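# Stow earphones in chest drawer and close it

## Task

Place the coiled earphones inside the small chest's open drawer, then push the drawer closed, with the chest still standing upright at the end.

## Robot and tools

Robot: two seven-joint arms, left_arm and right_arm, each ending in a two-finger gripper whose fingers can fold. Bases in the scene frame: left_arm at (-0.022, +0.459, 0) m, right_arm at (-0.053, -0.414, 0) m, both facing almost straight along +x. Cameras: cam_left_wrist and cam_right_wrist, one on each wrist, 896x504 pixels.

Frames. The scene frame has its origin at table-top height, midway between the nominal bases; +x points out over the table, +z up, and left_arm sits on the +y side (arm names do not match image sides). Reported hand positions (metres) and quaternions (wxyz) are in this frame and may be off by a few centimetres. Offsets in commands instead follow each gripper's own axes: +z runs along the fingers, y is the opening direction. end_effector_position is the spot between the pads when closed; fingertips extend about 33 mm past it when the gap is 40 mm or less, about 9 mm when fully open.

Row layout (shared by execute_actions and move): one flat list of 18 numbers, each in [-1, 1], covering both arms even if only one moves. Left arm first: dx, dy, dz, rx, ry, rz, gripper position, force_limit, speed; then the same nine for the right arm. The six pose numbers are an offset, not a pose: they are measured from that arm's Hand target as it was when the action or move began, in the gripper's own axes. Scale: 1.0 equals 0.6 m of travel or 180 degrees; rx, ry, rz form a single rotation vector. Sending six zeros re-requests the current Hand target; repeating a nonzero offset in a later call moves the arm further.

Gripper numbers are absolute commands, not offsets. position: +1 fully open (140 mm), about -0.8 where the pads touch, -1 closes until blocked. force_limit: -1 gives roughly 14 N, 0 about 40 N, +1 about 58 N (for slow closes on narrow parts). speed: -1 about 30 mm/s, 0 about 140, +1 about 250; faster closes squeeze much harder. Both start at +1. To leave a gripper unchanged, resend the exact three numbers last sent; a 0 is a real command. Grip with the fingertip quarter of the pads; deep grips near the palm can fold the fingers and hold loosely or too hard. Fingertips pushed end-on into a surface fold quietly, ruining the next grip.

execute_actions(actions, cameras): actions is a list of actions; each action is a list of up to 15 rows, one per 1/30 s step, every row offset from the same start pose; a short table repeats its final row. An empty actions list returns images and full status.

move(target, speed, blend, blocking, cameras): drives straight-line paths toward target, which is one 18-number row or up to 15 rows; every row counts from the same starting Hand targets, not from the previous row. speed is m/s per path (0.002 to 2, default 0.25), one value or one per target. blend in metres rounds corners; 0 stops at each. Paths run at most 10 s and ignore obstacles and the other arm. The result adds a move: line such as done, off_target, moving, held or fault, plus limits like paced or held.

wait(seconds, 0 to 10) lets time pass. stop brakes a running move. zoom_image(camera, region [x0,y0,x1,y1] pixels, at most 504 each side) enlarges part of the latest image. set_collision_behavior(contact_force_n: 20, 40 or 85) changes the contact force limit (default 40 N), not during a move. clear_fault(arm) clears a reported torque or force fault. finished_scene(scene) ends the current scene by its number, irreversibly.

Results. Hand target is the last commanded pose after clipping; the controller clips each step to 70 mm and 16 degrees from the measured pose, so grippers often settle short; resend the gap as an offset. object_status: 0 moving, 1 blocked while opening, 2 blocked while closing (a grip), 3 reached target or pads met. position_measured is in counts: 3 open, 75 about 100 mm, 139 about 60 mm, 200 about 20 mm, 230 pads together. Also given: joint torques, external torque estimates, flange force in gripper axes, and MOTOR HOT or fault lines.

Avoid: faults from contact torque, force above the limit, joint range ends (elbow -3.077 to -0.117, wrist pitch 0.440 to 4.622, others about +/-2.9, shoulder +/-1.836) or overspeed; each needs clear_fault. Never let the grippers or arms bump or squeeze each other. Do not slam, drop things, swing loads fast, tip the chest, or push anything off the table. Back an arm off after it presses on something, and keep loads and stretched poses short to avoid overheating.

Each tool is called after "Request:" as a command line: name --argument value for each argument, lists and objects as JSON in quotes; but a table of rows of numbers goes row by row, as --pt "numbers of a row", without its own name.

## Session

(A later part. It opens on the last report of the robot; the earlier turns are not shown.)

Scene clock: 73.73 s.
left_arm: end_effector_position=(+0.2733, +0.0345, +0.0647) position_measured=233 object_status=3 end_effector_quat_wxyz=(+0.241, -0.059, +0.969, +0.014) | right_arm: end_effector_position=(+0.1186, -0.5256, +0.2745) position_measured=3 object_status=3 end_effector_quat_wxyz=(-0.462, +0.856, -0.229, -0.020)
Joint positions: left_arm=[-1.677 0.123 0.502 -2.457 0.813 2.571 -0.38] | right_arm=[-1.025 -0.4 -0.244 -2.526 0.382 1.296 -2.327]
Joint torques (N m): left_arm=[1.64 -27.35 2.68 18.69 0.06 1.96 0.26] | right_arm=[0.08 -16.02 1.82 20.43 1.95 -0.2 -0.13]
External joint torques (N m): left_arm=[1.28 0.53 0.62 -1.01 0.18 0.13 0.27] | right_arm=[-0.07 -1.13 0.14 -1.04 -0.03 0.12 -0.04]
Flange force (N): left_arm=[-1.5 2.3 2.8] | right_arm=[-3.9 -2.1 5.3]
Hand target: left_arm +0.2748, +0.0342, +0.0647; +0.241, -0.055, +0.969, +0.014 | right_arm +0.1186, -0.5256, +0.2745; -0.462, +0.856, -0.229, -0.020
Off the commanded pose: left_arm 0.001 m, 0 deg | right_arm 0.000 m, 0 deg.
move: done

Request:
move --target '[-0.0030, 0, 0.00159, 0, 0, 0, -1, -0.5, 0, 0,0,0,0,0,0,1,1,1]' --speed 0.03 --cameras '["cam_right_wrist"]'

Request:
zoom_image --camera "cam_right_wrist" --region '[270, 70, 390, 180]'

Scene clock: 74.63 s.
left_arm: end_effector_position=(+0.2747, +0.0340, +0.0648) position_measured=233 object_status=3 end_effector_quat_wxyz=(+0.241, -0.058, +0.969, +0.013) | right_arm: end_effector_position=(+0.1186, -0.5256, +0.2745) position_measured=3 object_status=3 end_effector_quat_wxyz=(-0.462, +0.856, -0.229, -0.020)
Joint positions: left_arm=[-1.675 0.124 0.503 -2.456 0.813 2.575 -0.376] | right_arm=[-1.025 -0.4 -0.244 -2.526 0.382 1.296 -2.327]
Joint velocities: left_arm=[0.003 0 0.002 -0.001 0 0.001 0.004] | right_arm=[within noise]
Joint torques (N m): left_arm=[1.72 -27.38 3.16 18.79 0.08 1.75 0.28] | right_arm=[0.03 -15.99 1.84 20.42 1.96 -0.19 -0.14]
External joint torques (N m): left_arm=[1.42 0.63 1.14 -0.99 0.2 -0.11 0.3] | right_arm=[-0.12 -1.04 0.19 -1.06 -0.02 0.14 -0.05]
Flange force (N): left_arm=[-2.0 2.4 2.8] | right_arm=[-3.6 -1.8 5.3]
Hand target: left_arm +0.2768, +0.0344, +0.0647; +0.241, -0.055, +0.969, +0.014 | right_arm +0.1186, -0.5256, +0.2745; -0.462, +0.856, -0.229, -0.020
Off the commanded pose: left_arm 0.002 m, 0 deg | right_arm 0.000 m, 0 deg.
move: done
camera_calibration:
cam_right_wrist: T_world_to_cam=[[-0.411222, -0.462329, -0.785588, 0.0304092], [-0.903069, 0.089443, 0.42008, 0.0512308], [-0.12395, 0.882186, -0.454295, 0.749039], [0, 0, 0, 1]] pos_world=[0.151613, -0.651315, 0.342653]
Images, in order (width x height): cam_right_wrist 896x504.

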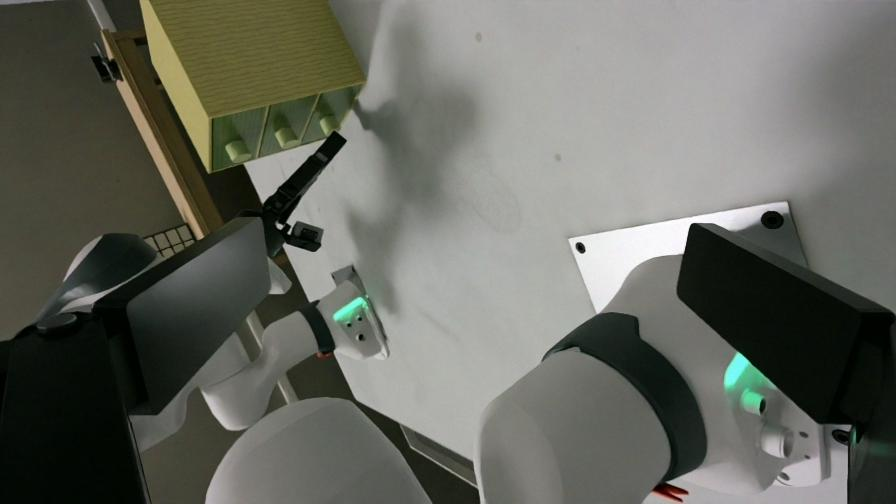

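Scaled by 4.200 from the camera's 896x504 image, which has a finer 1280x720 frame.

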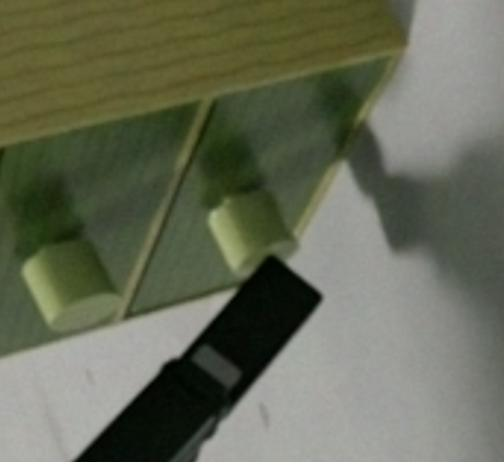

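Request:
move --target '[-0.0030, 0, 0.00159, 0, 0, 0, -1, -0.5, 0, 0,0,0,0,0,0,1,1,1]' --speed 0.03

Scene clock: 75.53 s.
left_arm: end_effector_position=(+0.2750, +0.0337, +0.0648) position_measured=233 object_status=3 end_effector_quat_wxyz=(+0.241, -0.056, +0.969, +0.013) | right_arm: end_effector_position=(+0.1186, -0.5256, +0.2745) position_measured=3 object_status=3 end_effector_quat_wxyz=(-0.462, +0.856, -0.229, -0.020)
Joint positions: left_arm=[-1.674 0.125 0.503 -2.455 0.813 2.577 -0.373] | right_arm=[-1.025 -0.4 -0.244 -2.526 0.382 1.296 -2.327]
Joint torques (N m): left_arm=[2.94 -26.54 4.15 19.47 0.37 1.93 0.39] | right_arm=[0.06 -16 1.82 20.43 1.95 -0.19 -0.14]
External joint torques (N m): left_arm=[2.69 1.47 2.17 -0.36 0.5 0.05 0.41] | right_arm=[-0.11 -1.1 0.13 -0.98 -0.02 0.14 -0.05]
Flange force (N): left_arm=[-4.1 0.1 7.6] | right_arm=[-3.7 -1.9 5.1]
Hand target: left_arm +0.2788, +0.0347, +0.0647; +0.241, -0.055, +0.969, +0.014 | right_arm +0.1186, -0.5256, +0.2745; -0.462, +0.856, -0.229, -0.020
Off the commanded pose: left_arm 0.004 m, 0 deg | right_arm 0.000 m, 0 deg.
move: off_target (left_arm)

Request:
move --pt "0.0589 0 -0.0313 0 0 0 -1 -0.5 0 0 0 0 0 0 0 1 1 1" --pt "0.0414 0 -0.1353 0 0 0 -1 -0.5 0 0 0 0 0 0 0 1 1 1" --speed '[0.12, 0.2]' --blend '[0.02, 0]' --cameras '["cam_left_wrist", "cam_right_wrist"]'

Request:
zoom_image --camera "cam_right_wrist" --region '[200, 60, 390, 190]'

Request:
zoom_image --camera "cam_left_wrist" --region '[200, 180, 700, 504]'

Scene clock: 77.40 s.
left_arm: end_effector_position=(+0.2201, +0.0269, +0.1247) position_measured=233 object_status=3 end_effector_quat_wxyz=(+0.242, -0.058, +0.968, +0.012) | right_arm: end_effector_position=(+0.1186, -0.5256, +0.2745) position_measured=3 object_status=3 end_effector_quat_wxyz=(-0.462, +0.856, -0.229, -0.020)
Joint positions: left_arm=[-1.756 -0.062 0.434 -2.471 0.756 2.357 -0.387] | right_arm=[-1.025 -0.4 -0.244 -2.526 0.382 1.296 -2.327]
Joint velocities: left_arm=[-0.001 0 -0.002 0.001 -0.001 -0.005 0.003] | right_arm=[within noise]
Joint torques (N m): left_arm=[0.49 -25.43 -0.89 20.2 0.06 1.55 0.39] | right_arm=[0.05 -15.98 1.87 20.47 1.95 -0.2 -0.14]
External joint torques (N m): left_arm=[0.19 -0.88 -0.42 -1.56 -0.31 -0.3 0.4] | right_arm=[-0.08 -0.96 0.21 -1.07 -0.03 0.12 -0.05]
Flange force (N): left_arm=[-0.5 6.4 -3.0] | right_arm=[-3.4 -1.7 5.2]
Hand target: left_arm +0.2192, +0.0278, +0.1247; +0.241, -0.055, +0.969, +0.014 | right_arm +0.1186, -0.5256, +0.2745; -0.462, +0.856, -0.229, -0.020
Off the commanded pose: left_arm 0.001 m, 0 deg | right_arm 0.000 m, 0 deg.
move: done
camera_calibration:
cam_left_wrist: T_world_to_cam=[[-0.101085, 0.994877, 0.000999456, 0.00900778], [0.662595, 0.0665736, 0.746013, -0.237643], [0.742125, 0.0760727, -0.665931, 0.0605307], [0, 0, 0, 1]] pos_world=[0.11345, 0.00225436, 0.217585]
cam_right_wrist: T_world_to_cam=[[-0.411222, -0.462329, -0.785588, 0.0304092], [-0.903069, 0.089443, 0.42008, 0.0512308], [-0.12395, 0.882186, -0.454295, 0.749039], [0, 0, 0, 1]] pos_world=[0.151613, -0.651315, 0.342653]

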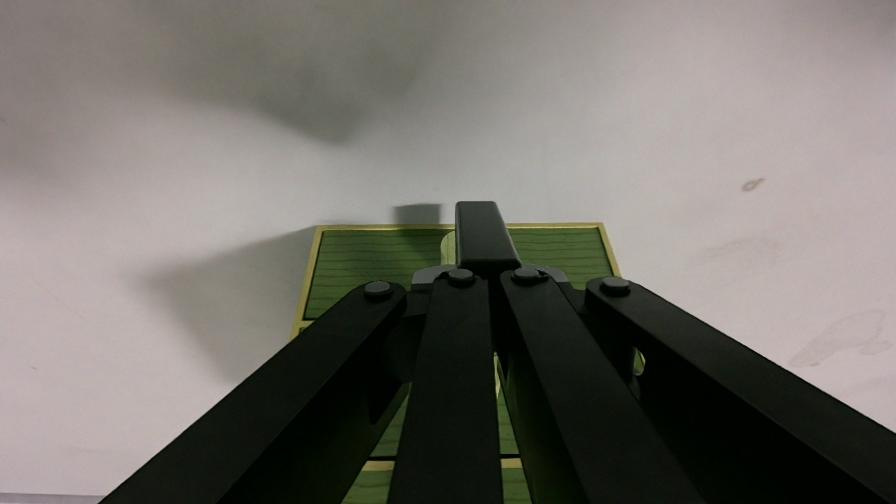

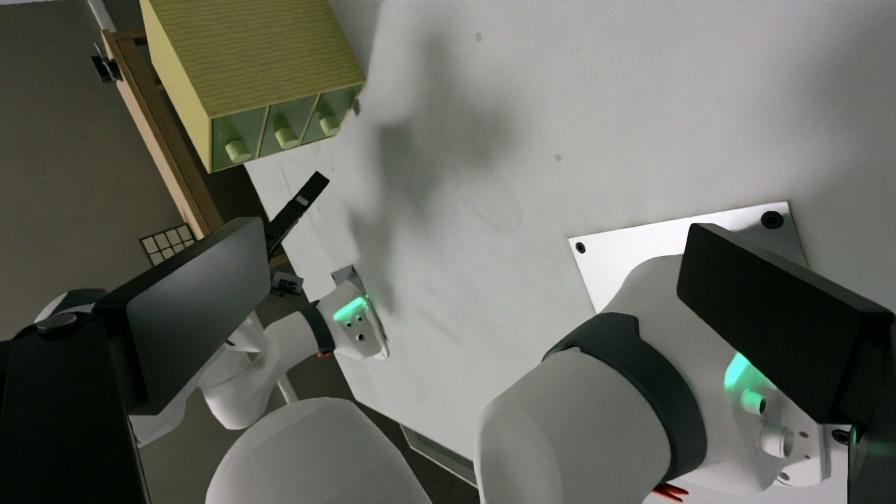

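Scaled by 2.653 from the camera's 896x504 image, which has a finer 1280x720 frame.

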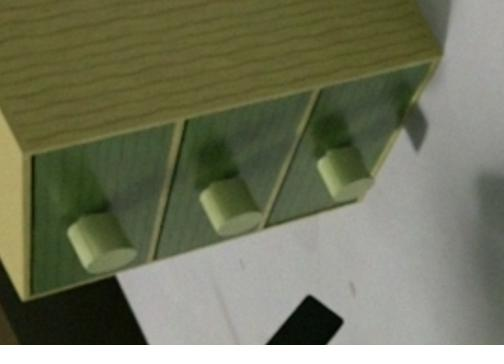

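Scaled by 1.008 from the camera's 896x504 image, which has a finer 1280x720 frame.

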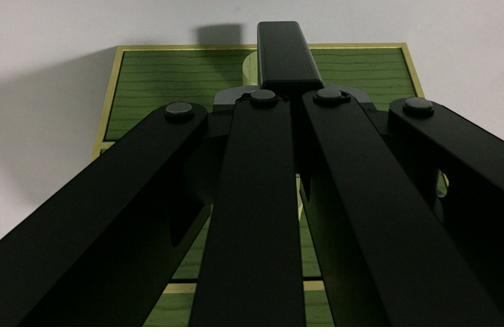

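Request:
finished_scene --scene 2

The scene is finished: the task was done.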